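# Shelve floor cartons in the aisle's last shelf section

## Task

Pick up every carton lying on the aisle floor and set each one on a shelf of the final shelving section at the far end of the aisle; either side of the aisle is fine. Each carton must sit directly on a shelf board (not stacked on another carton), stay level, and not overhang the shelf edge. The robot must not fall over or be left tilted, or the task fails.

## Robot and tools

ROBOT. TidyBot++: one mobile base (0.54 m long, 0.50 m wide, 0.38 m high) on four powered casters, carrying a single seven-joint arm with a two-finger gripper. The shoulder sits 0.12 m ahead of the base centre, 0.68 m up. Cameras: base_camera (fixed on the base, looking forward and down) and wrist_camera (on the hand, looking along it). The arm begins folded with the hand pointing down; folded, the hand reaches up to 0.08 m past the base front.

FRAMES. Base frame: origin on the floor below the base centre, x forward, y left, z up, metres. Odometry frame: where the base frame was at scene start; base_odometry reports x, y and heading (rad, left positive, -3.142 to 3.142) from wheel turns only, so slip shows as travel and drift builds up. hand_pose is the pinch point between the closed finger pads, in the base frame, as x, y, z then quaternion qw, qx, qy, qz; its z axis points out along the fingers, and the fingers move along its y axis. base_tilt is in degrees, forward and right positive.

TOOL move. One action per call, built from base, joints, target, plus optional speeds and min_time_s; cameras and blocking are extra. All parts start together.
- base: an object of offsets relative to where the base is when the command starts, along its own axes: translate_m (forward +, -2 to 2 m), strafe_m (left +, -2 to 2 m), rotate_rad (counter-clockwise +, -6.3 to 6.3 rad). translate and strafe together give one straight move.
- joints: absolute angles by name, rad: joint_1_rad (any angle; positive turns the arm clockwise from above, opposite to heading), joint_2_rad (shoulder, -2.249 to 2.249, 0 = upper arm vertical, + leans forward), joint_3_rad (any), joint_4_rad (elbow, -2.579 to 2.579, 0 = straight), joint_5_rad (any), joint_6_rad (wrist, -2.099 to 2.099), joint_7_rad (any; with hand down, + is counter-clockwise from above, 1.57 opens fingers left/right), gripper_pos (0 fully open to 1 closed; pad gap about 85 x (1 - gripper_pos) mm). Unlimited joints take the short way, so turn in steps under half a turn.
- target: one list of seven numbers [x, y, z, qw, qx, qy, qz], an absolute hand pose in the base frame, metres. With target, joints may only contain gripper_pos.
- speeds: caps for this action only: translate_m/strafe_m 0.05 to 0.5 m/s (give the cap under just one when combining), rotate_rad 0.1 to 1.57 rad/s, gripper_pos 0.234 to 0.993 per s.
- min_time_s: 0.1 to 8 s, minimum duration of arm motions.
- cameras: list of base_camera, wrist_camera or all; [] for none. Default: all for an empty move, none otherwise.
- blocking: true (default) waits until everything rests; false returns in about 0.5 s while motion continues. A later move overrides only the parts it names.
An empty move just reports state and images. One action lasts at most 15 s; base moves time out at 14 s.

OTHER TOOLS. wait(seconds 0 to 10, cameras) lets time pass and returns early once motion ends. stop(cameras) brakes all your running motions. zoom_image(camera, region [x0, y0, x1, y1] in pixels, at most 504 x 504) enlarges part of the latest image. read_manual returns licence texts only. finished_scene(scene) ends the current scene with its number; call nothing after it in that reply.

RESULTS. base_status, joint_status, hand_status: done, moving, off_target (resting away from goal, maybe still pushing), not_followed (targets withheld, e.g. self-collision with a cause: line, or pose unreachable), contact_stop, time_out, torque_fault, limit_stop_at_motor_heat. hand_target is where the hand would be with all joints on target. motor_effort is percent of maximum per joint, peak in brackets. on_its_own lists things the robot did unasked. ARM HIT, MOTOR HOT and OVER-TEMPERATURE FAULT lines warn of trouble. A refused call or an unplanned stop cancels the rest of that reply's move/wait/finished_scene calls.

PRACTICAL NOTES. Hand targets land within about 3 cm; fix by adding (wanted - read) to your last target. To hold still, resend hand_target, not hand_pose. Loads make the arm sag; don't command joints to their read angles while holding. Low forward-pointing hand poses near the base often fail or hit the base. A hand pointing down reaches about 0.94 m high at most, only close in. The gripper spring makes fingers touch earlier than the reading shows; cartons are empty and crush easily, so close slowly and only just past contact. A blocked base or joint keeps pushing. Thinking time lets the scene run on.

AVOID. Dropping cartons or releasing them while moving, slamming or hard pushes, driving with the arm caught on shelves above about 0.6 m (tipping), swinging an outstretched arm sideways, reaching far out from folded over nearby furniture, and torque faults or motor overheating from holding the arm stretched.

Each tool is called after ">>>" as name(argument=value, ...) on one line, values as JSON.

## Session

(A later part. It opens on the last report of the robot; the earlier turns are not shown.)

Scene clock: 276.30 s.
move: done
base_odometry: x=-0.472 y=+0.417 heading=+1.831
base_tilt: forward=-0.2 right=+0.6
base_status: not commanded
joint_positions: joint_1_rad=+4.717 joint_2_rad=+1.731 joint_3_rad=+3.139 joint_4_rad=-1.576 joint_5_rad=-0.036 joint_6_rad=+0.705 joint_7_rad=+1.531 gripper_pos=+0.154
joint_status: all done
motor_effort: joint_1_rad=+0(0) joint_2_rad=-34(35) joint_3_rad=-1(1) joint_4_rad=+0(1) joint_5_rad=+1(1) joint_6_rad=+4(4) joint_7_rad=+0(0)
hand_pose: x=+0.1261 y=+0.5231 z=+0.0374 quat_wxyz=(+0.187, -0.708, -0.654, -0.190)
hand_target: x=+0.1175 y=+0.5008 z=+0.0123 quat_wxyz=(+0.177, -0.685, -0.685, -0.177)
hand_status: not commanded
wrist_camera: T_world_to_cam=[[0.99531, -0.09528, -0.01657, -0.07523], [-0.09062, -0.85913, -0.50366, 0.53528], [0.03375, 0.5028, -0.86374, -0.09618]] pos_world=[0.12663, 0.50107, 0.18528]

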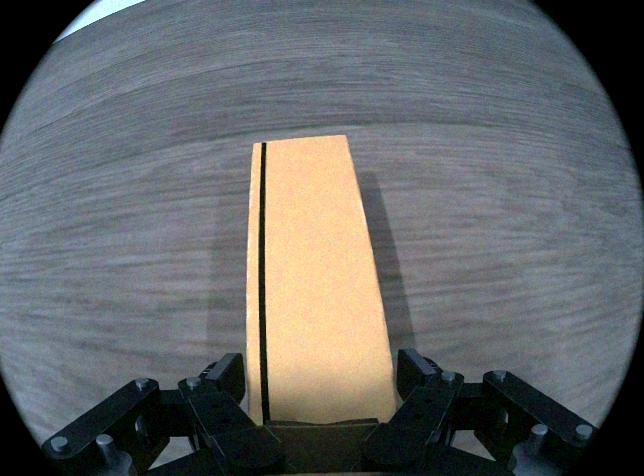

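>>> move(joints={"gripper_pos": 0.0, "joint_2_rad": 1.40, "joint_4_rad": -1.877, "joint_6_rad": 0.70}, min_time_s=2.5, cameras=["wrist_camera"])

Scene clock: 281.93 s.
move: done
base_odometry: x=-0.472 y=+0.417 heading=+1.831
base_tilt: forward=-0.3 right=+0.7
base_status: not commanded
joint_positions: joint_1_rad=+4.717 joint_2_rad=+1.452 joint_3_rad=+3.139 joint_4_rad=-1.857 joint_5_rad=-0.036 joint_6_rad=+0.705 joint_7_rad=+1.531 gripper_pos=+0.002
joint_status: all done
motor_effort: joint_1_rad=+0(0) joint_2_rad=-34(36) joint_3_rad=-1(1) joint_4_rad=+1(1) joint_5_rad=+1(1) joint_6_rad=+4(5) joint_7_rad=+0(1)
hand_pose: x=+0.1260 y=+0.5247 z=+0.1545 quat_wxyz=(+0.187, -0.708, -0.654, -0.189)
hand_target: x=+0.1175 y=+0.5388 z=+0.1789 quat_wxyz=(+0.197, -0.679, -0.679, -0.197)
hand_status: not commanded
wrist_camera: T_world_to_cam=[[0.99539, -0.0945, -0.01643, -0.07356], [-0.08993, -0.85991, -0.50246, 0.5958], [0.03335, 0.50162, -0.86444, 0.005]] pos_world=[0.12663, 0.50288, 0.30248]

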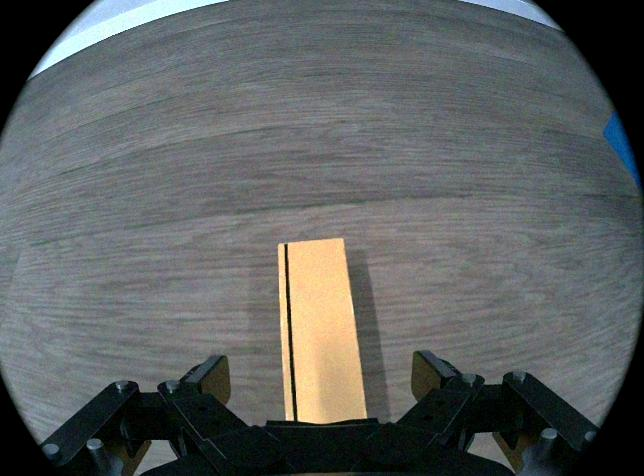

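>>> move(joints={"joint_1_rad": 0.15})

>>> move(base={"translate_m": 0.776, "strafe_m": 0.1075}, cameras=["all"])

Scene clock: 289.60 s.
move: done
base_odometry: x=-0.472 y=+0.417 heading=+1.831
base_tilt: forward=-0.2 right=+0.7
base_status: not commanded
joint_positions: joint_1_rad=+6.427 joint_2_rad=+1.451 joint_3_rad=+3.140 joint_4_rad=-1.857 joint_5_rad=-0.036 joint_6_rad=+0.705 joint_7_rad=+1.531 gripper_pos=+0.002
joint_status: all done
motor_effort: joint_1_rad=+0(3) joint_2_rad=-34(35) joint_3_rad=-1(2) joint_4_rad=+0(1) joint_5_rad=+0(1) joint_6_rad=+4(4) joint_7_rad=+0(0)
hand_pose: x=+0.6382 y=-0.0800 z=+0.1551 quat_wxyz=(-0.020, -0.958, +0.105, -0.265)
hand_target: x=+0.6519 y=-0.0792 z=+0.1789 quat_wxyz=(-0.021, -0.958, +0.072, -0.278)
hand_status: not commanded
pictures: none

Scene clock: 292.47 s.
move: done
base_odometry: x=-0.776 y=+1.140 heading=+1.831
base_tilt: forward=-0.2 right=+0.7
base_status: done
joint_positions: joint_1_rad=+6.428 joint_2_rad=+1.447 joint_3_rad=+3.140 joint_4_rad=-1.867 joint_5_rad=-0.036 joint_6_rad=+0.705 joint_7_rad=+1.531 gripper_pos=+0.002
joint_status: not commanded
motor_effort: joint_1_rad=+0(2) joint_2_rad=-34(36) joint_3_rad=+0(2) joint_4_rad=+0(2) joint_5_rad=+1(1) joint_6_rad=+4(5) joint_7_rad=+0(1)
hand_pose: x=+0.6343 y=-0.0801 z=+0.1558 quat_wxyz=(-0.021, -0.959, +0.105, -0.262)
hand_target: x=+0.6519 y=-0.0792 z=+0.1789 quat_wxyz=(-0.021, -0.958, +0.072, -0.278)
hand_status: not commanded
pictures: base_camera, wrist_camera
wrist_camera: T_world_to_cam=[[-0.23251, -0.97247, -0.01528, 0.07176], [-0.84167, 0.20906, -0.49788, 0.68368], [0.48736, -0.1029, -0.86711, -0.04348]] pos_world=[0.61331, -0.07762, 0.30379]

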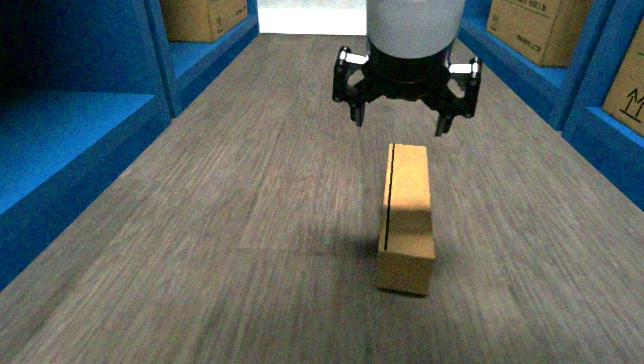

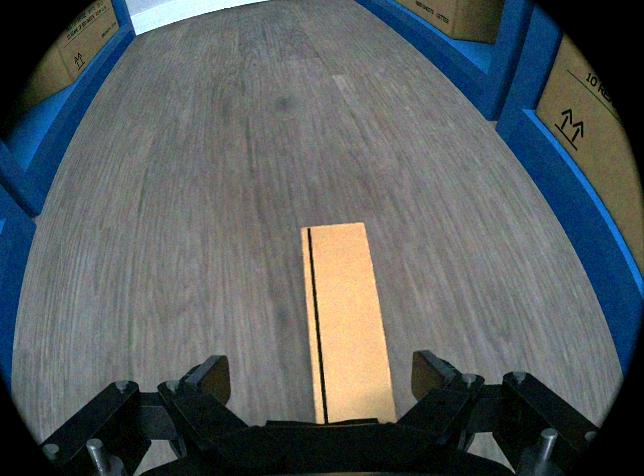

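>>> zoom_image(camera="base_camera", region=[330, 100, 490, 310])

Scaled by 2.400.

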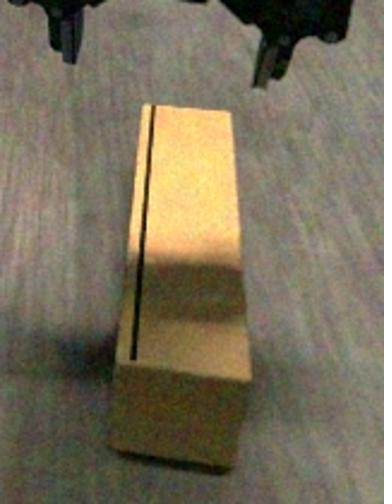

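>>> move(base={"translate_m": 0.015, "strafe_m": -0.019}, joints={"joint_1_rad": 0.165, "joint_2_rad": 1.70, "joint_4_rad": -1.648}, min_time_s=2, cameras=["all"])

Scene clock: 309.67 s.
move: done
base_odometry: x=-0.761 y=+1.159 heading=+1.831
base_tilt: forward=-0.2 right=+0.7
base_status: done
joint_positions: joint_1_rad=+6.439 joint_2_rad=+1.655 joint_3_rad=+3.140 joint_4_rad=-1.668 joint_5_rad=-0.036 joint_6_rad=+0.705 joint_7_rad=+1.531 gripper_pos=+0.002
joint_status: all done
motor_effort: joint_1_rad=+0(3) joint_2_rad=-34(36) joint_3_rad=-1(2) joint_4_rad=+0(1) joint_5_rad=+1(1) joint_6_rad=+4(5) joint_7_rad=+0(1)
hand_pose: x=+0.6303 y=-0.0850 z=+0.0678 quat_wxyz=(-0.022, -0.960, +0.111, -0.258)
hand_target: x=+0.6127 y=-0.0808 z=+0.0458 quat_wxyz=(-0.020, -0.966, +0.080, -0.243)
hand_status: not commanded
pictures: base_camera, wrist_camera
wrist_camera: T_world_to_cam=[[-0.24318, -0.96988, -0.0144, 0.07158], [-0.84344, 0.21876, -0.49067, 0.63907], [0.47904, -0.10717, -0.87123, -0.11317]] pos_world=[0.61063, -0.08251, 0.216]

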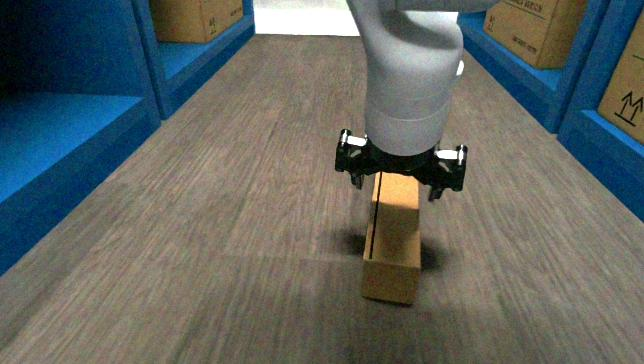

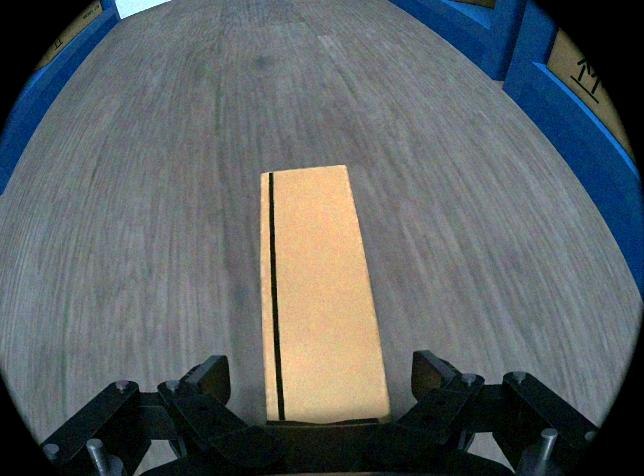

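>>> move(joints={"joint_2_rad": 1.7825, "joint_4_rad": -1.553}, min_time_s=1.5, cameras=["wrist_camera"])

>>> move(joints={"gripper_pos": 0.31}, speeds={"gripper_pos": 0.234}, cameras=["wrist_camera"])

>>> move(joints={"gripper_pos": 0.34}, speeds={"gripper_pos": 0.234}, cameras=["all"])

Scene clock: 317.00 s.
move: done
base_odometry: x=-0.761 y=+1.159 heading=+1.831
base_tilt: forward=-0.2 right=+0.7
base_status: not commanded
joint_positions: joint_1_rad=+6.439 joint_2_rad=+1.732 joint_3_rad=+3.140 joint_4_rad=-1.574 joint_5_rad=-0.036 joint_6_rad=+0.705 joint_7_rad=+1.531 gripper_pos=+0.002
joint_status: all done
motor_effort: joint_1_rad=+0(0) joint_2_rad=-34(35) joint_3_rad=+0(1) joint_4_rad=+0(1) joint_5_rad=+0(1) joint_6_rad=+4(5) joint_7_rad=+0(1)
hand_pose: x=+0.6356 y=-0.0859 z=+0.0372 quat_wxyz=(-0.022, -0.957, +0.111, -0.266)
hand_target: x=+0.6141 y=-0.0811 z=+0.0127 quat_wxyz=(-0.021, -0.965, +0.080, -0.250)
hand_status: not commanded
wrist_camera: T_world_to_cam=[[-0.24307, -0.96988, -0.01588, 0.07156], [-0.83549, 0.21765, -0.50457, 0.62402], [0.49282, -0.10937, -0.86323, -0.15166]] pos_world=[0.6135, -0.083, 0.18507]

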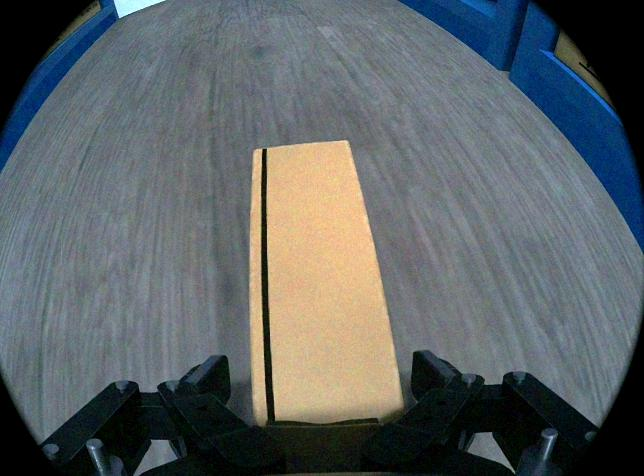

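Scene clock: 318.90 s.
move: done
base_odometry: x=-0.761 y=+1.159 heading=+1.831
base_tilt: forward=-0.2 right=+0.7
base_status: not commanded
joint_positions: joint_1_rad=+6.439 joint_2_rad=+1.732 joint_3_rad=+3.140 joint_4_rad=-1.574 joint_5_rad=-0.036 joint_6_rad=+0.705 joint_7_rad=+1.531 gripper_pos=+0.311
joint_status: all done
motor_effort: joint_1_rad=+0(0) joint_2_rad=-32(35) joint_3_rad=-1(1) joint_4_rad=+0(1) joint_5_rad=+0(1) joint_6_rad=+4(5) joint_7_rad=+0(0)
hand_pose: x=+0.6356 y=-0.0859 z=+0.0372 quat_wxyz=(-0.022, -0.957, +0.111, -0.266)
hand_target: x=+0.6141 y=-0.0811 z=+0.0127 quat_wxyz=(-0.021, -0.965, +0.080, -0.250)
hand_status: not commanded
wrist_camera: T_world_to_cam=[[-0.24313, -0.96986, -0.01581, 0.07161], [-0.83547, 0.21767, -0.50458, 0.6241], [0.49282, -0.10947, -0.86322, -0.15172]] pos_world=[0.6136, -0.083, 0.18507]

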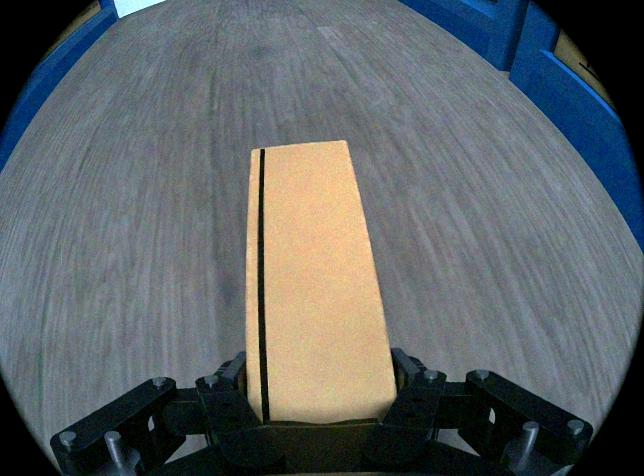

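Scene clock: 319.93 s.
move: done
base_odometry: x=-0.761 y=+1.159 heading=+1.831
base_tilt: forward=-0.2 right=+0.7
base_status: not commanded
joint_positions: joint_1_rad=+6.439 joint_2_rad=+1.732 joint_3_rad=+3.140 joint_4_rad=-1.574 joint_5_rad=-0.036 joint_6_rad=+0.705 joint_7_rad=+1.531 gripper_pos=+0.337
joint_status: all done
motor_effort: joint_1_rad=-1(1) joint_2_rad=-27(33) joint_3_rad=-1(1) joint_4_rad=+3(3) joint_5_rad=+1(1) joint_6_rad=+2(4) joint_7_rad=+0(0)
hand_pose: x=+0.6356 y=-0.0860 z=+0.0372 quat_wxyz=(-0.022, -0.957, +0.111, -0.266)
hand_target: x=+0.6141 y=-0.0811 z=+0.0127 quat_wxyz=(-0.021, -0.965, +0.080, -0.250)
hand_status: not commanded
pictures: base_camera, wrist_camera
wrist_camera: T_world_to_cam=[[-0.24321, -0.96984, -0.01586, 0.07157], [-0.83545, 0.21776, -0.50458, 0.62411], [0.49282, -0.10947, -0.86322, -0.15173]] pos_world=[0.6136, -0.0831, 0.18507]

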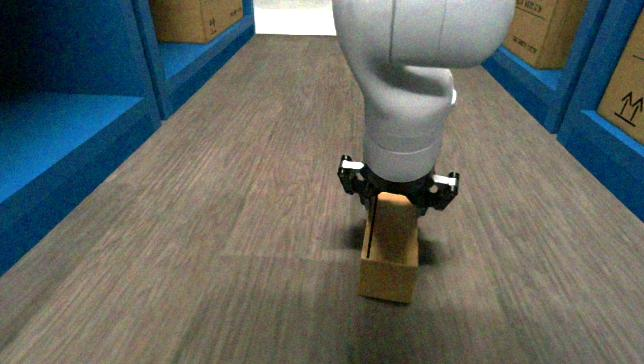

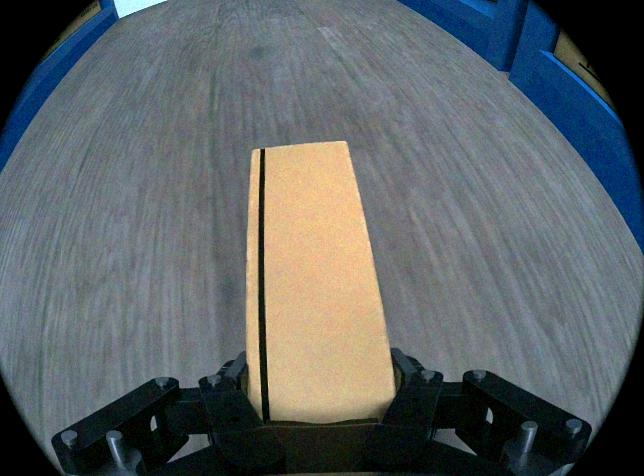

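>>> move(joints={"joint_2_rad": -0.65, "joint_4_rad": -2.53, "joint_6_rad": -0.72}, min_time_s=4.5, cameras=["wrist_camera"])

Scene clock: 336.27 s.
move: done
base_odometry: x=-0.761 y=+1.159 heading=+1.831
base_tilt: forward=-0.2 right=+0.7
base_status: not commanded
joint_positions: joint_1_rad=+6.439 joint_2_rad=-0.626 joint_3_rad=+3.140 joint_4_rad=-2.506 joint_5_rad=-0.036 joint_6_rad=-0.671 joint_7_rad=+1.531 gripper_pos=+0.337
joint_status: all done
motor_effort: joint_1_rad=+0(1) joint_2_rad=+2(39) joint_3_rad=+0(2) joint_4_rad=+17(17) joint_5_rad=+0(1) joint_6_rad=+5(6) joint_7_rad=+1(1)
hand_pose: x=+0.3439 y=-0.0265 z=+0.6686 quat_wxyz=(-0.002, -0.951, +0.103, -0.291)
hand_target: x=+0.3217 y=-0.0324 z=+0.6544 quat_wxyz=(-0.022, -0.960, +0.079, -0.267)
hand_status: not commanded
wrist_camera: T_world_to_cam=[[-0.21607, -0.97477, -0.05592, 0.08564], [-0.8115, 0.21114, -0.54488, 0.70453], [0.54294, -0.07235, -0.83665, 0.50956]] pos_world=[0.31357, -0.0284, 0.81499]

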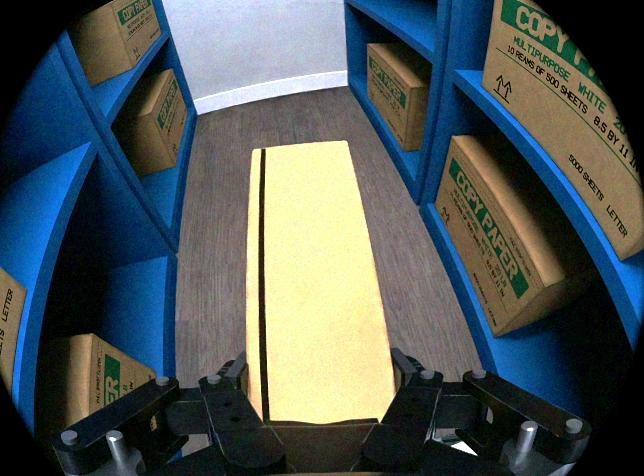

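>>> move(joints={"joint_1_rad": 1.58}, min_time_s=2.5)

>>> move(base={"translate_m": 0.9, "strafe_m": -0.02}, speeds={"translate_m": 0.35}, cameras=["all"])

Scene clock: 344.17 s.
move: done
base_odometry: x=-0.761 y=+1.159 heading=+1.831
base_tilt: forward=-0.2 right=+0.7
base_status: not commanded
joint_positions: joint_1_rad=+7.851 joint_2_rad=-0.626 joint_3_rad=+3.140 joint_4_rad=-2.506 joint_5_rad=-0.036 joint_6_rad=-0.673 joint_7_rad=+1.531 gripper_pos=+0.337
joint_status: all done
motor_effort: joint_1_rad=+0(1) joint_2_rad=+2(3) joint_3_rad=+1(1) joint_4_rad=+17(17) joint_5_rad=+0(1) joint_6_rad=+5(5) joint_7_rad=+0(1)
hand_pose: x=+0.1284 y=-0.2257 z=+0.6682 quat_wxyz=(-0.190, -0.657, +0.695, -0.219)
hand_target: x=+0.1185 y=-0.2053 z=+0.6544 quat_wxyz=(-0.190, -0.678, +0.684, -0.188)
hand_status: not commanded
pictures: none

Scene clock: 347.80 s.
move: done
base_odometry: x=-0.973 y=+2.034 heading=+1.831
base_tilt: forward=-0.2 right=+0.7
base_status: done
joint_positions: joint_1_rad=+7.852 joint_2_rad=-0.626 joint_3_rad=+3.140 joint_4_rad=-2.506 joint_5_rad=-0.036 joint_6_rad=-0.674 joint_7_rad=+1.531 gripper_pos=+0.337
joint_status: not commanded
motor_effort: joint_1_rad=+0(1) joint_2_rad=+2(3) joint_3_rad=+1(2) joint_4_rad=+16(17) joint_5_rad=+0(1) joint_6_rad=+5(5) joint_7_rad=+1(1)
hand_pose: x=+0.1282 y=-0.2255 z=+0.6681 quat_wxyz=(-0.190, -0.657, +0.696, -0.219)
hand_target: x=+0.1185 y=-0.2053 z=+0.6544 quat_wxyz=(-0.190, -0.678, +0.684, -0.188)
hand_status: not commanded
pictures: base_camera, wrist_camera
wrist_camera: T_world_to_cam=[[-0.99661, 0.06057, -0.05575, 0.17843], [0.08116, 0.83615, -0.54246, 0.59613], [0.01376, -0.54514, -0.83823, 0.57415]] pos_world=[0.12154, -0.19627, 0.8146]

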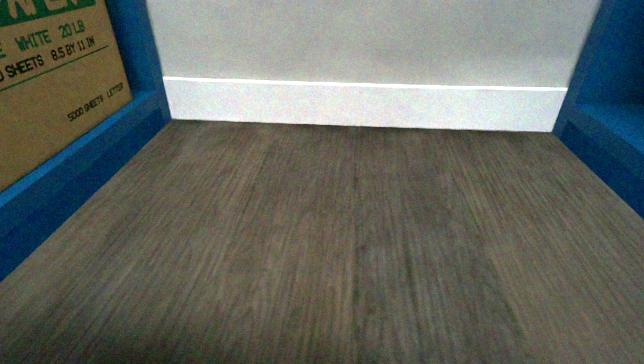

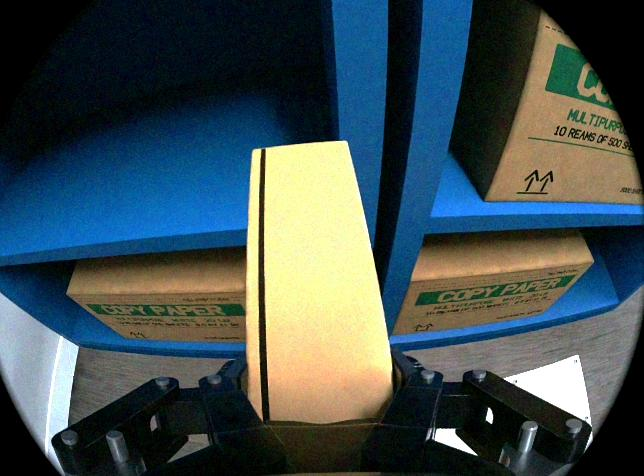

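>>> zoom_image(camera="wrist_camera", region=[20, 150, 320, 360])

Scaled by 1.680.

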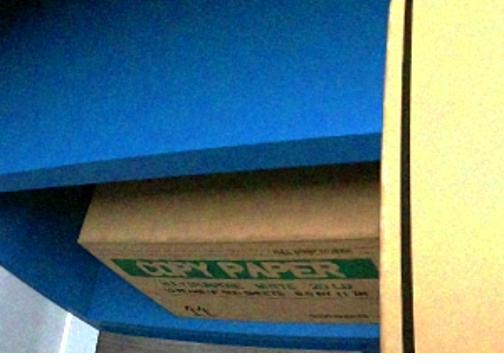

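>>> move(base={"translate_m": 0.47, "strafe_m": -0.03}, speeds={"translate_m": 0.3}, cameras=["all"])

Scene clock: 369.63 s.
move: done
base_odometry: x=-1.065 y=+2.496 heading=+1.831
base_tilt: forward=-0.2 right=+0.7
base_status: done
joint_positions: joint_1_rad=+7.852 joint_2_rad=-0.626 joint_3_rad=+3.140 joint_4_rad=-2.506 joint_5_rad=-0.036 joint_6_rad=-0.674 joint_7_rad=+1.531 gripper_pos=+0.337
joint_status: not commanded
motor_effort: joint_1_rad=+0(1) joint_2_rad=+2(4) joint_3_rad=+0(2) joint_4_rad=+17(17) joint_5_rad=+0(1) joint_6_rad=+5(5) joint_7_rad=+0(1)
hand_pose: x=+0.1281 y=-0.2254 z=+0.6681 quat_wxyz=(-0.190, -0.657, +0.696, -0.219)
hand_target: x=+0.1185 y=-0.2053 z=+0.6544 quat_wxyz=(-0.190, -0.678, +0.684, -0.188)
hand_status: not commanded
pictures: base_camera, wrist_camera
wrist_camera: T_world_to_cam=[[-0.99659, 0.06086, -0.05568, 0.17832], [0.08137, 0.83628, -0.54223, 0.59587], [0.01356, -0.54491, -0.83839, 0.57441]] pos_world=[0.12144, -0.19617, 0.8146]

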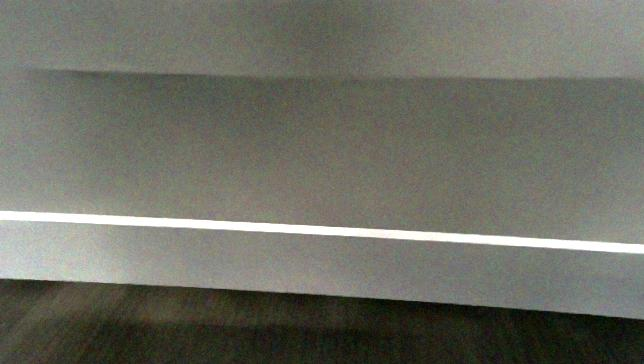

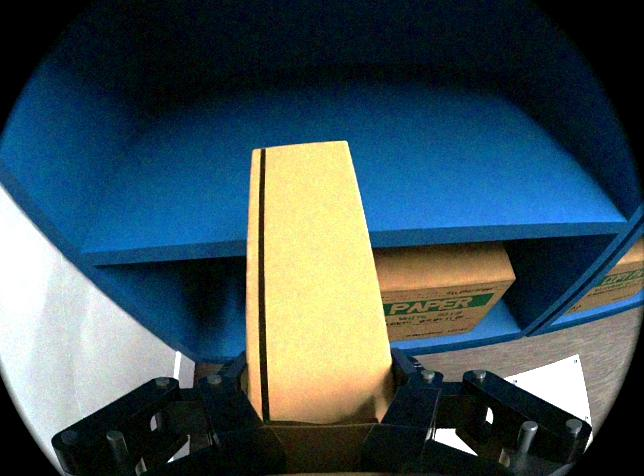

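>>> move(joints={"joint_2_rad": 0.435, "joint_4_rad": -1.816, "joint_6_rad": -0.333}, min_time_s=4, cameras=["wrist_camera"])

Scene clock: 384.83 s.
move: done
base_odometry: x=-1.065 y=+2.496 heading=+1.831
base_tilt: forward=-0.2 right=+0.7
base_status: not commanded
joint_positions: joint_1_rad=+7.852 joint_2_rad=+0.399 joint_3_rad=+3.140 joint_4_rad=-1.851 joint_5_rad=-0.036 joint_6_rad=-0.380 joint_7_rad=+1.531 gripper_pos=+0.337
joint_status: all done
motor_effort: joint_1_rad=+0(1) joint_2_rad=-28(30) joint_3_rad=+0(1) joint_4_rad=+14(17) joint_5_rad=+0(0) joint_6_rad=+4(6) joint_7_rad=+0(1)
hand_pose: x=+0.1265 y=-0.5604 z=+0.6004 quat_wxyz=(-0.167, -0.661, +0.706, -0.190)
hand_target: x=+0.1149 y=-0.5864 z=+0.6015 quat_wxyz=(-0.195, -0.677, +0.683, -0.194)
hand_status: not commanded
wrist_camera: T_world_to_cam=[[-0.99614, 0.07399, -0.04717, 0.19555], [0.08754, 0.87447, -0.47711, 0.82101], [0.00595, -0.4794, -0.87758, 0.3963]] pos_world=[0.12056, -0.54243, 0.74872]

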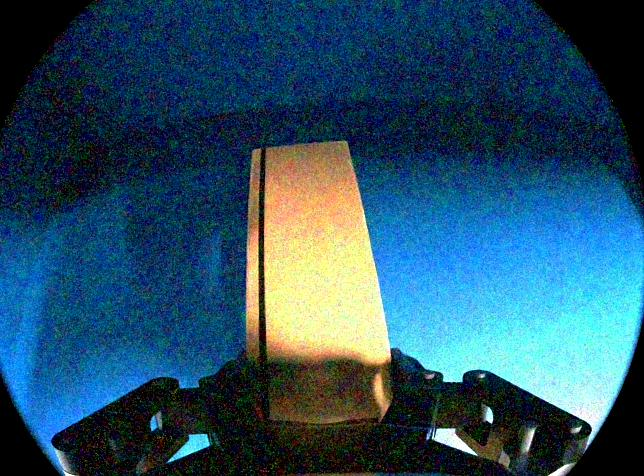

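>>> move(joints={"joint_2_rad": 0.4615, "joint_4_rad": -1.912, "joint_6_rad": -0.238}, min_time_s=2, cameras=["wrist_camera"])

Scene clock: 393.80 s.
move: done
base_odometry: x=-1.065 y=+2.496 heading=+1.831
base_tilt: forward=-0.2 right=+0.7
base_status: not commanded
joint_positions: joint_1_rad=+7.852 joint_2_rad=+0.417 joint_3_rad=+3.140 joint_4_rad=-1.888 joint_5_rad=-0.036 joint_6_rad=-0.286 joint_7_rad=+1.531 gripper_pos=+0.337
joint_status: all done
motor_effort: joint_1_rad=+0(0) joint_2_rad=-29(29) joint_3_rad=-1(1) joint_4_rad=+13(15) joint_5_rad=+0(1) joint_6_rad=+5(5) joint_7_rad=+0(1)
hand_pose: x=+0.1255 y=-0.5666 z=+0.5905 quat_wxyz=(-0.181, -0.657, +0.703, -0.203)
hand_target: x=+0.1152 y=-0.5631 z=+0.5639 quat_wxyz=(-0.186, -0.679, +0.686, -0.184)
hand_status: not commanded
wrist_camera: T_world_to_cam=[[-0.99605, 0.07469, -0.048, 0.19545], [0.08874, 0.85486, -0.51121, 0.83058], [0.00285, -0.51345, -0.85811, 0.35424]] pos_world=[0.11997, -0.54275, 0.73796]

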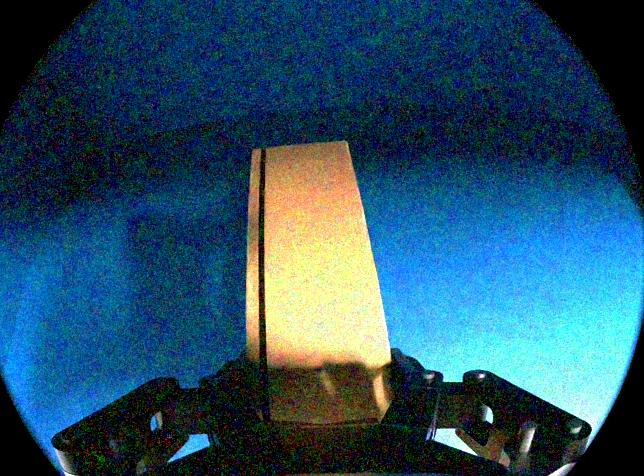

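>>> move(joints={"joint_2_rad": 0.484, "joint_4_rad": -1.928, "joint_6_rad": -0.205}, min_time_s=1.5, cameras=["wrist_camera"])

>>> move(joints={"joint_2_rad": 0.493, "joint_4_rad": -1.934, "joint_6_rad": -0.190}, min_time_s=1, cameras=["wrist_camera"])

Scene clock: 401.17 s.
move: done
base_odometry: x=-1.065 y=+2.496 heading=+1.831
base_tilt: forward=-0.2 right=+0.7
base_status: not commanded
joint_positions: joint_1_rad=+7.852 joint_2_rad=+0.439 joint_3_rad=+3.140 joint_4_rad=-1.903 joint_5_rad=-0.036 joint_6_rad=-0.252 joint_7_rad=+1.531 gripper_pos=+0.337
joint_status: all done
motor_effort: joint_1_rad=+0(0) joint_2_rad=-29(29) joint_3_rad=+0(1) joint_4_rad=+13(14) joint_5_rad=+0(1) joint_6_rad=+4(5) joint_7_rad=+0(0)
hand_pose: x=+0.1252 y=-0.5660 z=+0.5775 quat_wxyz=(-0.180, -0.657, +0.704, -0.201)
hand_target: x=+0.1152 y=-0.5612 z=+0.5505 quat_wxyz=(-0.184, -0.680, +0.686, -0.183)
hand_status: not commanded
wrist_camera: T_world_to_cam=[[-0.99602, 0.07577, -0.04696, 0.19448], [0.08913, 0.85676, -0.50796, 0.82269], [0.00175, -0.51013, -0.8601, 0.34663]] pos_world=[0.11977, -0.54276, 0.72516]

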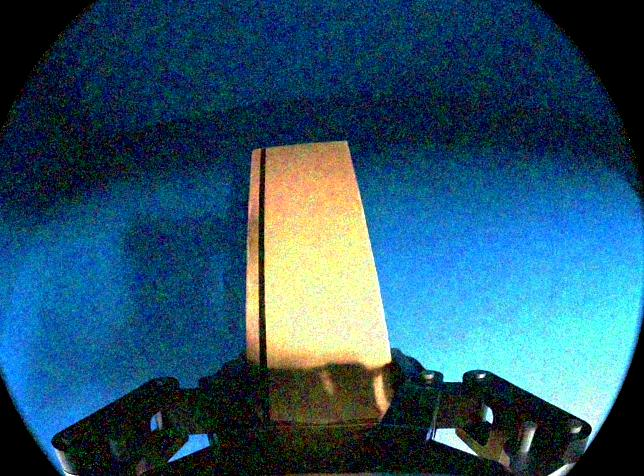

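Scene clock: 402.47 s.
move: done
base_odometry: x=-1.065 y=+2.496 heading=+1.831
base_tilt: forward=-0.2 right=+0.7
base_status: not commanded
joint_positions: joint_1_rad=+7.852 joint_2_rad=+0.448 joint_3_rad=+3.140 joint_4_rad=-1.909 joint_5_rad=-0.036 joint_6_rad=-0.237 joint_7_rad=+1.531 gripper_pos=+0.337
joint_status: all done
motor_effort: joint_1_rad=+0(1) joint_2_rad=-29(30) joint_3_rad=-1(1) joint_4_rad=+13(14) joint_5_rad=+0(1) joint_6_rad=+5(6) joint_7_rad=+0(0)
hand_pose: x=+0.1250 y=-0.5662 z=+0.5728 quat_wxyz=(-0.180, -0.657, +0.704, -0.201)
hand_target: x=+0.1152 y=-0.5610 z=+0.5456 quat_wxyz=(-0.184, -0.680, +0.686, -0.183)
hand_status: not commanded
wrist_camera: T_world_to_cam=[[-0.996, 0.07617, -0.04668, 0.19418], [0.08933, 0.85642, -0.50849, 0.82057], [0.00125, -0.51062, -0.8598, 0.34211]] pos_world=[0.11967, -0.54285, 0.72046]

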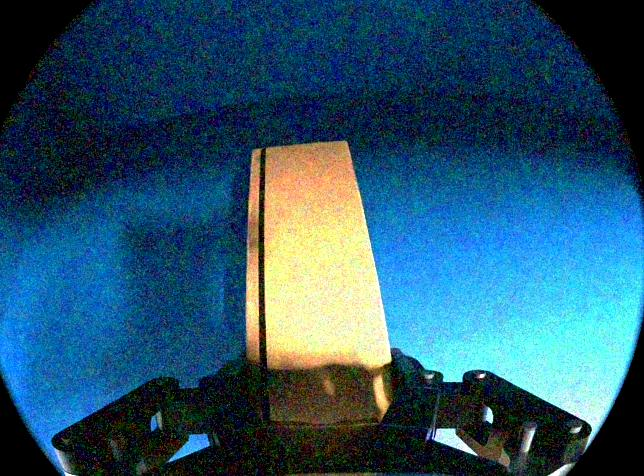

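>>> move(joints={"joint_2_rad": 0.500, "joint_4_rad": -1.939, "joint_6_rad": -0.178}, min_time_s=1)

>>> move(joints={"joint_2_rad": 0.507, "joint_4_rad": -1.944, "joint_6_rad": -0.166}, min_time_s=1, cameras=["wrist_camera"])

Scene clock: 406.93 s.
move: done
base_odometry: x=-1.065 y=+2.496 heading=+1.831
base_tilt: forward=-0.2 right=+0.7
base_status: not commanded
joint_positions: joint_1_rad=+7.852 joint_2_rad=+0.451 joint_3_rad=+3.140 joint_4_rad=-1.913 joint_5_rad=-0.036 joint_6_rad=-0.226 joint_7_rad=+1.531 gripper_pos=+0.337
joint_status: all done
motor_effort: joint_1_rad=+0(0) joint_2_rad=-28(29) joint_3_rad=+0(1) joint_4_rad=+13(14) joint_5_rad=+0(1) joint_6_rad=+5(5) joint_7_rad=+0(1)
hand_pose: x=+0.1249 y=-0.5669 z=+0.5712 quat_wxyz=(-0.182, -0.656, +0.704, -0.203)
hand_target: x=+0.1152 y=-0.5608 z=+0.5417 quat_wxyz=(-0.184, -0.680, +0.686, -0.183)
hand_status: not commanded
pictures: none

Scene clock: 408.23 s.
move: done
base_odometry: x=-1.065 y=+2.496 heading=+1.831
base_tilt: forward=-0.2 right=+0.7
base_status: not commanded
joint_positions: joint_1_rad=+7.852 joint_2_rad=+0.453 joint_3_rad=+3.140 joint_4_rad=-1.916 joint_5_rad=-0.036 joint_6_rad=-0.213 joint_7_rad=+1.531 gripper_pos=+0.337
joint_status: all done
motor_effort: joint_1_rad=+0(0) joint_2_rad=-27(29) joint_3_rad=+0(1) joint_4_rad=+12(13) joint_5_rad=+0(1) joint_6_rad=+5(6) joint_7_rad=+0(0)
hand_pose: x=+0.1247 y=-0.5687 z=+0.5710 quat_wxyz=(-0.184, -0.656, +0.703, -0.205)
hand_target: x=+0.1152 y=-0.5604 z=+0.5379 quat_wxyz=(-0.184, -0.680, +0.686, -0.182)
hand_status: not commanded
wrist_camera: T_world_to_cam=[[-0.99598, 0.0762, -0.04699, 0.19417], [0.08953, 0.85038, -0.51849, 0.824], [0.00045, -0.52062, -0.85379, 0.33016]] pos_world=[0.11948, -0.54363, 0.71825]

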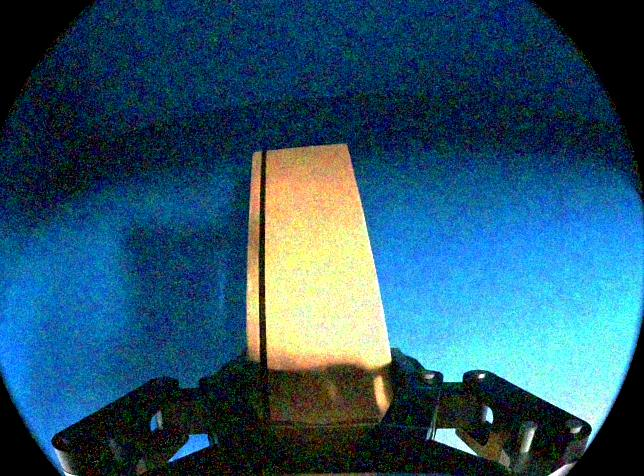

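>>> move(joints={"joint_6_rad": -0.21}, min_time_s=1, cameras=["wrist_camera"])

>>> move(joints={"gripper_pos": 0.15}, speeds={"gripper_pos": 0.234}, cameras=["wrist_camera"])

Scene clock: 413.00 s.
move: done
base_odometry: x=-1.065 y=+2.496 heading=+1.831
base_tilt: forward=-0.2 right=+0.8
base_status: not commanded
joint_positions: joint_1_rad=+7.852 joint_2_rad=+0.453 joint_3_rad=+3.140 joint_4_rad=-1.916 joint_5_rad=-0.036 joint_6_rad=-0.213 joint_7_rad=+1.531 gripper_pos=+0.337
joint_status: all done
motor_effort: joint_1_rad=+0(0) joint_2_rad=-27(28) joint_3_rad=+0(1) joint_4_rad=+12(13) joint_5_rad=+0(0) joint_6_rad=+5(5) joint_7_rad=+0(1)
hand_pose: x=+0.1247 y=-0.5687 z=+0.5710 quat_wxyz=(-0.184, -0.656, +0.703, -0.205)
hand_target: x=+0.1153 y=-0.5484 z=+0.5313 quat_wxyz=(-0.169, -0.684, +0.690, -0.168)
hand_status: not commanded
wrist_camera: T_world_to_cam=[[-0.99598, 0.0762, -0.04699, 0.19417], [0.08953, 0.85038, -0.51849, 0.824], [0.00045, -0.52062, -0.85379, 0.33016]] pos_world=[0.11948, -0.54363, 0.71825]

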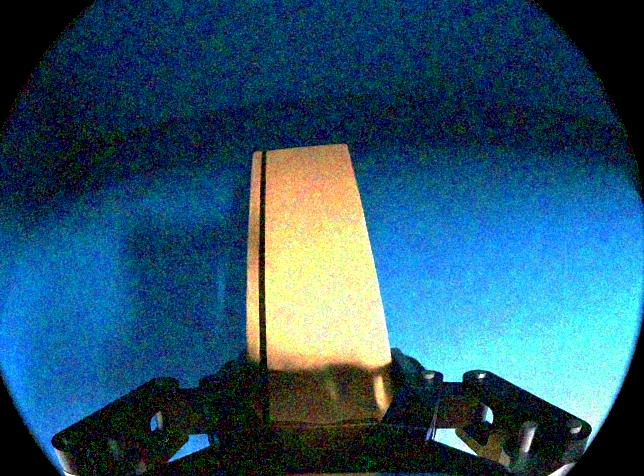

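Scene clock: 414.37 s.
move: done
base_odometry: x=-1.065 y=+2.496 heading=+1.831
base_tilt: forward=-0.2 right=+0.7
base_status: not commanded
joint_positions: joint_1_rad=+7.852 joint_2_rad=+0.461 joint_3_rad=+3.140 joint_4_rad=-1.920 joint_5_rad=-0.036 joint_6_rad=-0.213 joint_7_rad=+1.531 gripper_pos=+0.154
joint_status: all done
motor_effort: joint_1_rad=+0(0) joint_2_rad=-29(29) joint_3_rad=+0(1) joint_4_rad=+12(13) joint_5_rad=+0(1) joint_6_rad=+4(5) joint_7_rad=+0(1)
hand_pose: x=+0.1247 y=-0.5658 z=+0.5649 quat_wxyz=(-0.180, -0.657, +0.704, -0.201)
hand_target: x=+0.1153 y=-0.5484 z=+0.5313 quat_wxyz=(-0.169, -0.684, +0.690, -0.168)
hand_status: not commanded
wrist_camera: T_world_to_cam=[[-0.99599, 0.07681, -0.04599, 0.19344], [0.08952, 0.85651, -0.50831, 0.81621], [0.00035, -0.51039, -0.85995, 0.33581]] pos_world=[0.11948, -0.54256, 0.71257]

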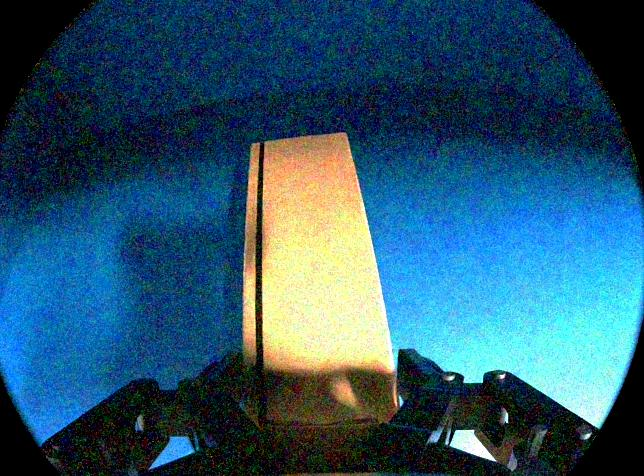

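>>> move(joints={"gripper_pos": 0.0, "joint_2_rad": 0.32, "joint_4_rad": -1.85, "joint_6_rad": -0.46}, min_time_s=2, cameras=["wrist_camera"])

>>> move(joints={"joint_2_rad": -0.65, "joint_4_rad": -2.53, "joint_6_rad": -0.72}, min_time_s=3, cameras=["wrist_camera"])

Scene clock: 422.43 s.
move: done
base_odometry: x=-1.065 y=+2.496 heading=+1.831
base_tilt: forward=-0.2 right=+0.7
base_status: not commanded
joint_positions: joint_1_rad=+7.852 joint_2_rad=+0.367 joint_3_rad=+3.140 joint_4_rad=-1.883 joint_5_rad=-0.036 joint_6_rad=-0.413 joint_7_rad=+1.531 gripper_pos=+0.002
joint_status: all done
motor_effort: joint_1_rad=+0(1) joint_2_rad=-27(30) joint_3_rad=+0(1) joint_4_rad=+13(14) joint_5_rad=+0(1) joint_6_rad=+4(5) joint_7_rad=+0(0)
hand_pose: x=+0.1268 y=-0.5391 z=+0.6010 quat_wxyz=(-0.156, -0.664, +0.709, -0.179)
hand_target: x=+0.1153 y=-0.5443 z=+0.6325 quat_wxyz=(-0.180, -0.681, +0.687, -0.178)
hand_status: not commanded
wrist_camera: T_world_to_cam=[[-0.99619, 0.07448, -0.0454, 0.19351], [0.08694, 0.88939, -0.44881, 0.79378], [0.00695, -0.45105, -0.89247, 0.43118]] pos_world=[0.12076, -0.5259, 0.74986]

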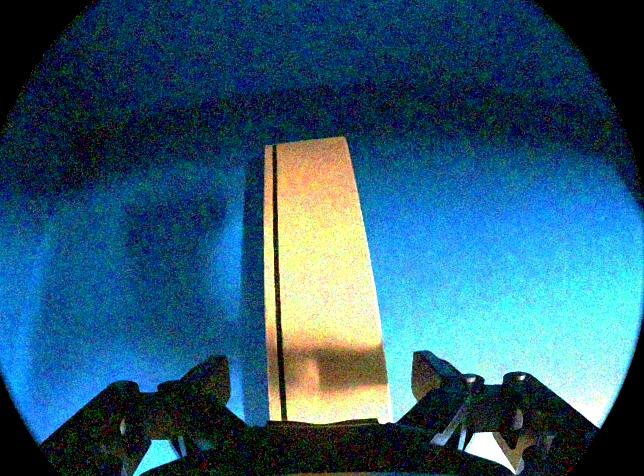

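Scene clock: 425.73 s.
move: done
base_odometry: x=-1.065 y=+2.496 heading=+1.831
base_tilt: forward=-0.2 right=+0.7
base_status: not commanded
joint_positions: joint_1_rad=+7.852 joint_2_rad=-0.627 joint_3_rad=+3.140 joint_4_rad=-2.506 joint_5_rad=-0.036 joint_6_rad=-0.673 joint_7_rad=+1.531 gripper_pos=+0.002
joint_status: all done
motor_effort: joint_1_rad=+0(0) joint_2_rad=+3(28) joint_3_rad=+1(1) joint_4_rad=+16(17) joint_5_rad=+0(1) joint_6_rad=+5(6) joint_7_rad=+0(1)
hand_pose: x=+0.1281 y=-0.2259 z=+0.6688 quat_wxyz=(-0.191, -0.657, +0.696, -0.220)
hand_target: x=+0.1185 y=-0.2053 z=+0.6544 quat_wxyz=(-0.190, -0.678, +0.684, -0.188)
hand_status: not commanded
wrist_camera: T_world_to_cam=[[-0.99658, 0.06077, -0.05592, 0.17854], [0.08146, 0.83459, -0.54482, 0.59804], [0.01356, -0.54751, -0.83669, 0.57296]] pos_world=[0.12144, -0.19626, 0.8152]

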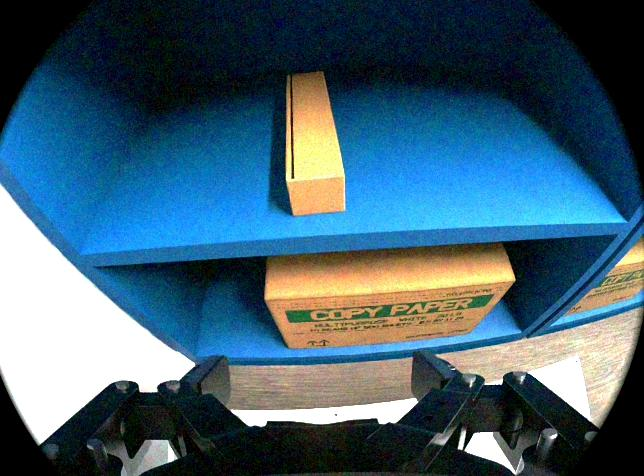

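>>> move(base={"translate_m": -1.9}, joints={"joint_1_rad": 0.0}, min_time_s=3, cameras=["base_camera"])

>>> move(base={"translate_m": -0.262, "strafe_m": -0.038}, joints={"joint_1_rad": -1.571}, min_time_s=2, cameras=["all"])

Scene clock: 439.93 s.
move: done
base_odometry: x=-0.576 y=+0.660 heading=+1.831
base_tilt: forward=-0.3 right=+0.7
base_status: done
joint_positions: joint_1_rad=+6.295 joint_2_rad=-0.632 joint_3_rad=+3.140 joint_4_rad=-2.507 joint_5_rad=-0.036 joint_6_rad=-0.676 joint_7_rad=+1.531 gripper_pos=+0.002
joint_status: all done
motor_effort: joint_1_rad=+0(2) joint_2_rad=+3(5) joint_3_rad=+1(2) joint_4_rad=+16(17) joint_5_rad=+0(1) joint_6_rad=+4(5) joint_7_rad=+0(1)
hand_pose: x=+0.3439 y=+0.0061 z=+0.6688 quat_wxyz=(+0.019, -0.956, +0.034, -0.291)
hand_target: x=+0.3243 y=+0.0013 z=+0.6544 quat_wxyz=(+0.000, -0.964, +0.000, -0.268)
hand_status: not commanded

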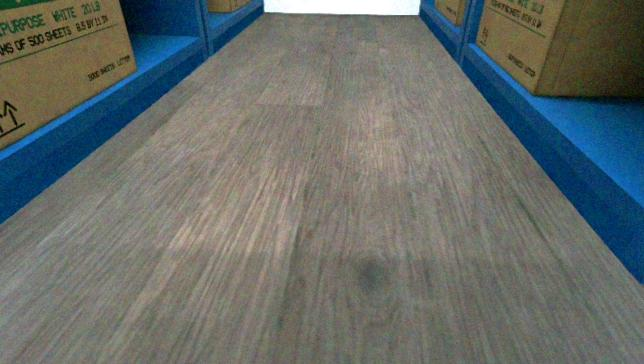

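Scene clock: 442.73 s.
move: done
base_odometry: x=-0.472 y=+0.417 heading=+1.831
base_tilt: forward=-0.2 right=+0.7
base_status: done
joint_positions: joint_1_rad=+4.724 joint_2_rad=-0.638 joint_3_rad=+3.140 joint_4_rad=-2.509 joint_5_rad=-0.036 joint_6_rad=-0.679 joint_7_rad=+1.531 gripper_pos=+0.002
joint_status: all done
motor_effort: joint_1_rad=+0(2) joint_2_rad=+3(5) joint_3_rad=+1(1) joint_4_rad=+16(17) joint_5_rad=+0(1) joint_6_rad=+4(5) joint_7_rad=+0(1)
hand_pose: x=+0.1129 y=+0.2236 z=+0.6688 quat_wxyz=(+0.219, -0.700, -0.652, -0.193)
hand_target: x=+0.1176 y=+0.2053 z=+0.6544 quat_wxyz=(+0.189, -0.681, -0.681, -0.189)
hand_status: not commanded
pictures: base_camera, wrist_camera
wrist_camera: T_world_to_cam=[[0.99568, -0.07402, -0.05606, -0.0586], [-0.09265, -0.83253, -0.54618, 0.61737], [-0.00625, 0.54901, -0.83579, 0.57573]] pos_world=[0.11914, 0.19356, 0.81509]

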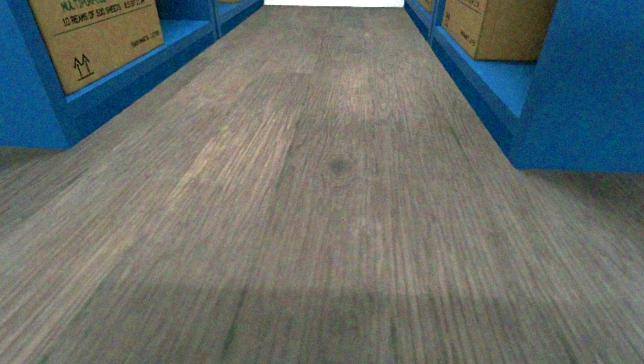

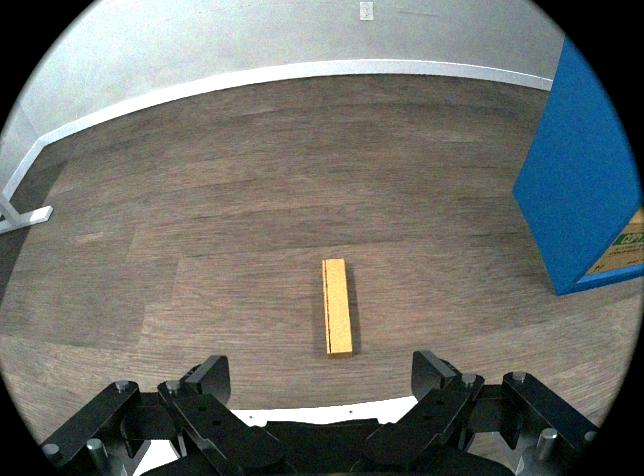

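>>> move(joints={"joint_2_rad": 1.50, "joint_4_rad": -1.838, "joint_6_rad": 0.752}, min_time_s=3.5, cameras=["wrist_camera"])

Scene clock: 449.13 s.
move: done
base_odometry: x=-0.472 y=+0.417 heading=+1.831
base_tilt: forward=-0.2 right=+0.6
base_status: not commanded
joint_positions: joint_1_rad=+4.724 joint_2_rad=+1.454 joint_3_rad=+3.140 joint_4_rad=-1.860 joint_5_rad=-0.036 joint_6_rad=+0.705 joint_7_rad=+1.531 gripper_pos=+0.002
joint_status: all done
motor_effort: joint_1_rad=+0(0) joint_2_rad=-34(37) joint_3_rad=-1(1) joint_4_rad=+0(16) joint_5_rad=+1(1) joint_6_rad=+4(5) joint_7_rad=+0(1)
hand_pose: x=+0.1300 y=+0.5216 z=+0.1528 quat_wxyz=(+0.184, -0.711, -0.652, -0.188)
hand_target: x=+0.1175 y=+0.5225 z=+0.1388 quat_wxyz=(+0.194, -0.680, -0.680, -0.194)
hand_status: not commanded
wrist_camera: T_world_to_cam=[[0.99473, -0.10139, -0.01512, -0.07434], [-0.09542, -0.86193, -0.49797, 0.5936], [0.03745, 0.49679, -0.86706, 0.00728]] pos_world=[0.13032, 0.50049, 0.30079]

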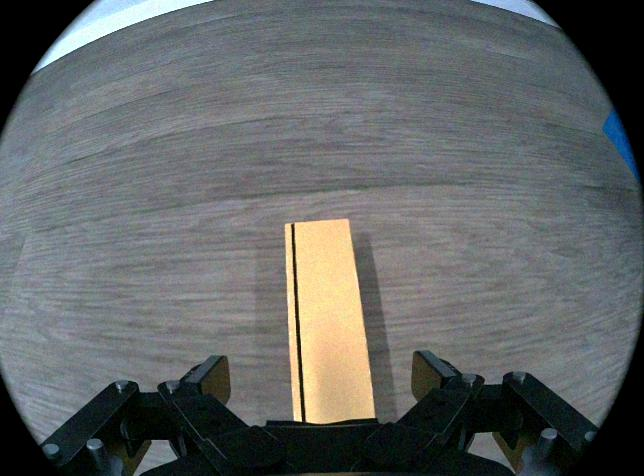

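>>> move(joints={"joint_1_rad": -1.535, "joint_2_rad": 1.70, "joint_4_rad": -1.648}, min_time_s=1.5, cameras=["wrist_camera"])

Scene clock: 454.07 s.
move: done
base_odometry: x=-0.472 y=+0.417 heading=+1.831
base_tilt: forward=-0.2 right=+0.6
base_status: not commanded
joint_positions: joint_1_rad=+4.737 joint_2_rad=+1.654 joint_3_rad=+3.140 joint_4_rad=-1.668 joint_5_rad=-0.036 joint_6_rad=+0.708 joint_7_rad=+1.531 gripper_pos=+0.002
joint_status: all done
motor_effort: joint_1_rad=+0(1) joint_2_rad=-34(36) joint_3_rad=-1(1) joint_4_rad=+0(1) joint_5_rad=+0(1) joint_6_rad=+4(5) joint_7_rad=+0(1)
hand_pose: x=+0.1365 y=+0.5198 z=+0.0689 quat_wxyz=(+0.181, -0.715, -0.648, -0.188)
hand_target: x=+0.1361 y=+0.5141 z=+0.0538 quat_wxyz=(+0.187, -0.693, -0.669, -0.194)
hand_status: not commanded
wrist_camera: T_world_to_cam=[[0.99336, -0.11411, -0.01472, -0.07544], [-0.10641, -0.86252, -0.49471, 0.55244], [0.04376, 0.49299, -0.86893, -0.06352]] pos_world=[0.1365, 0.4992, 0.21699]

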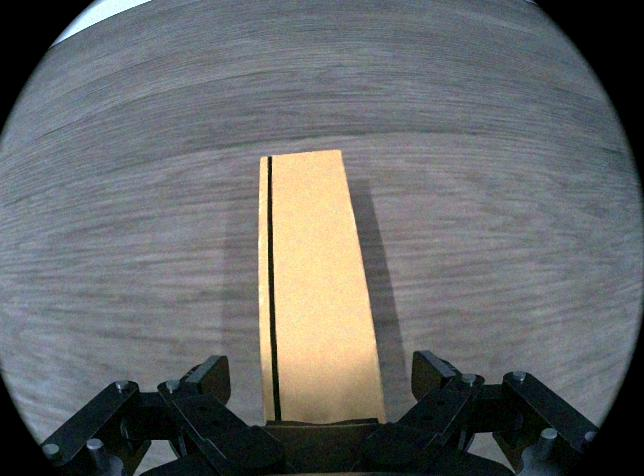

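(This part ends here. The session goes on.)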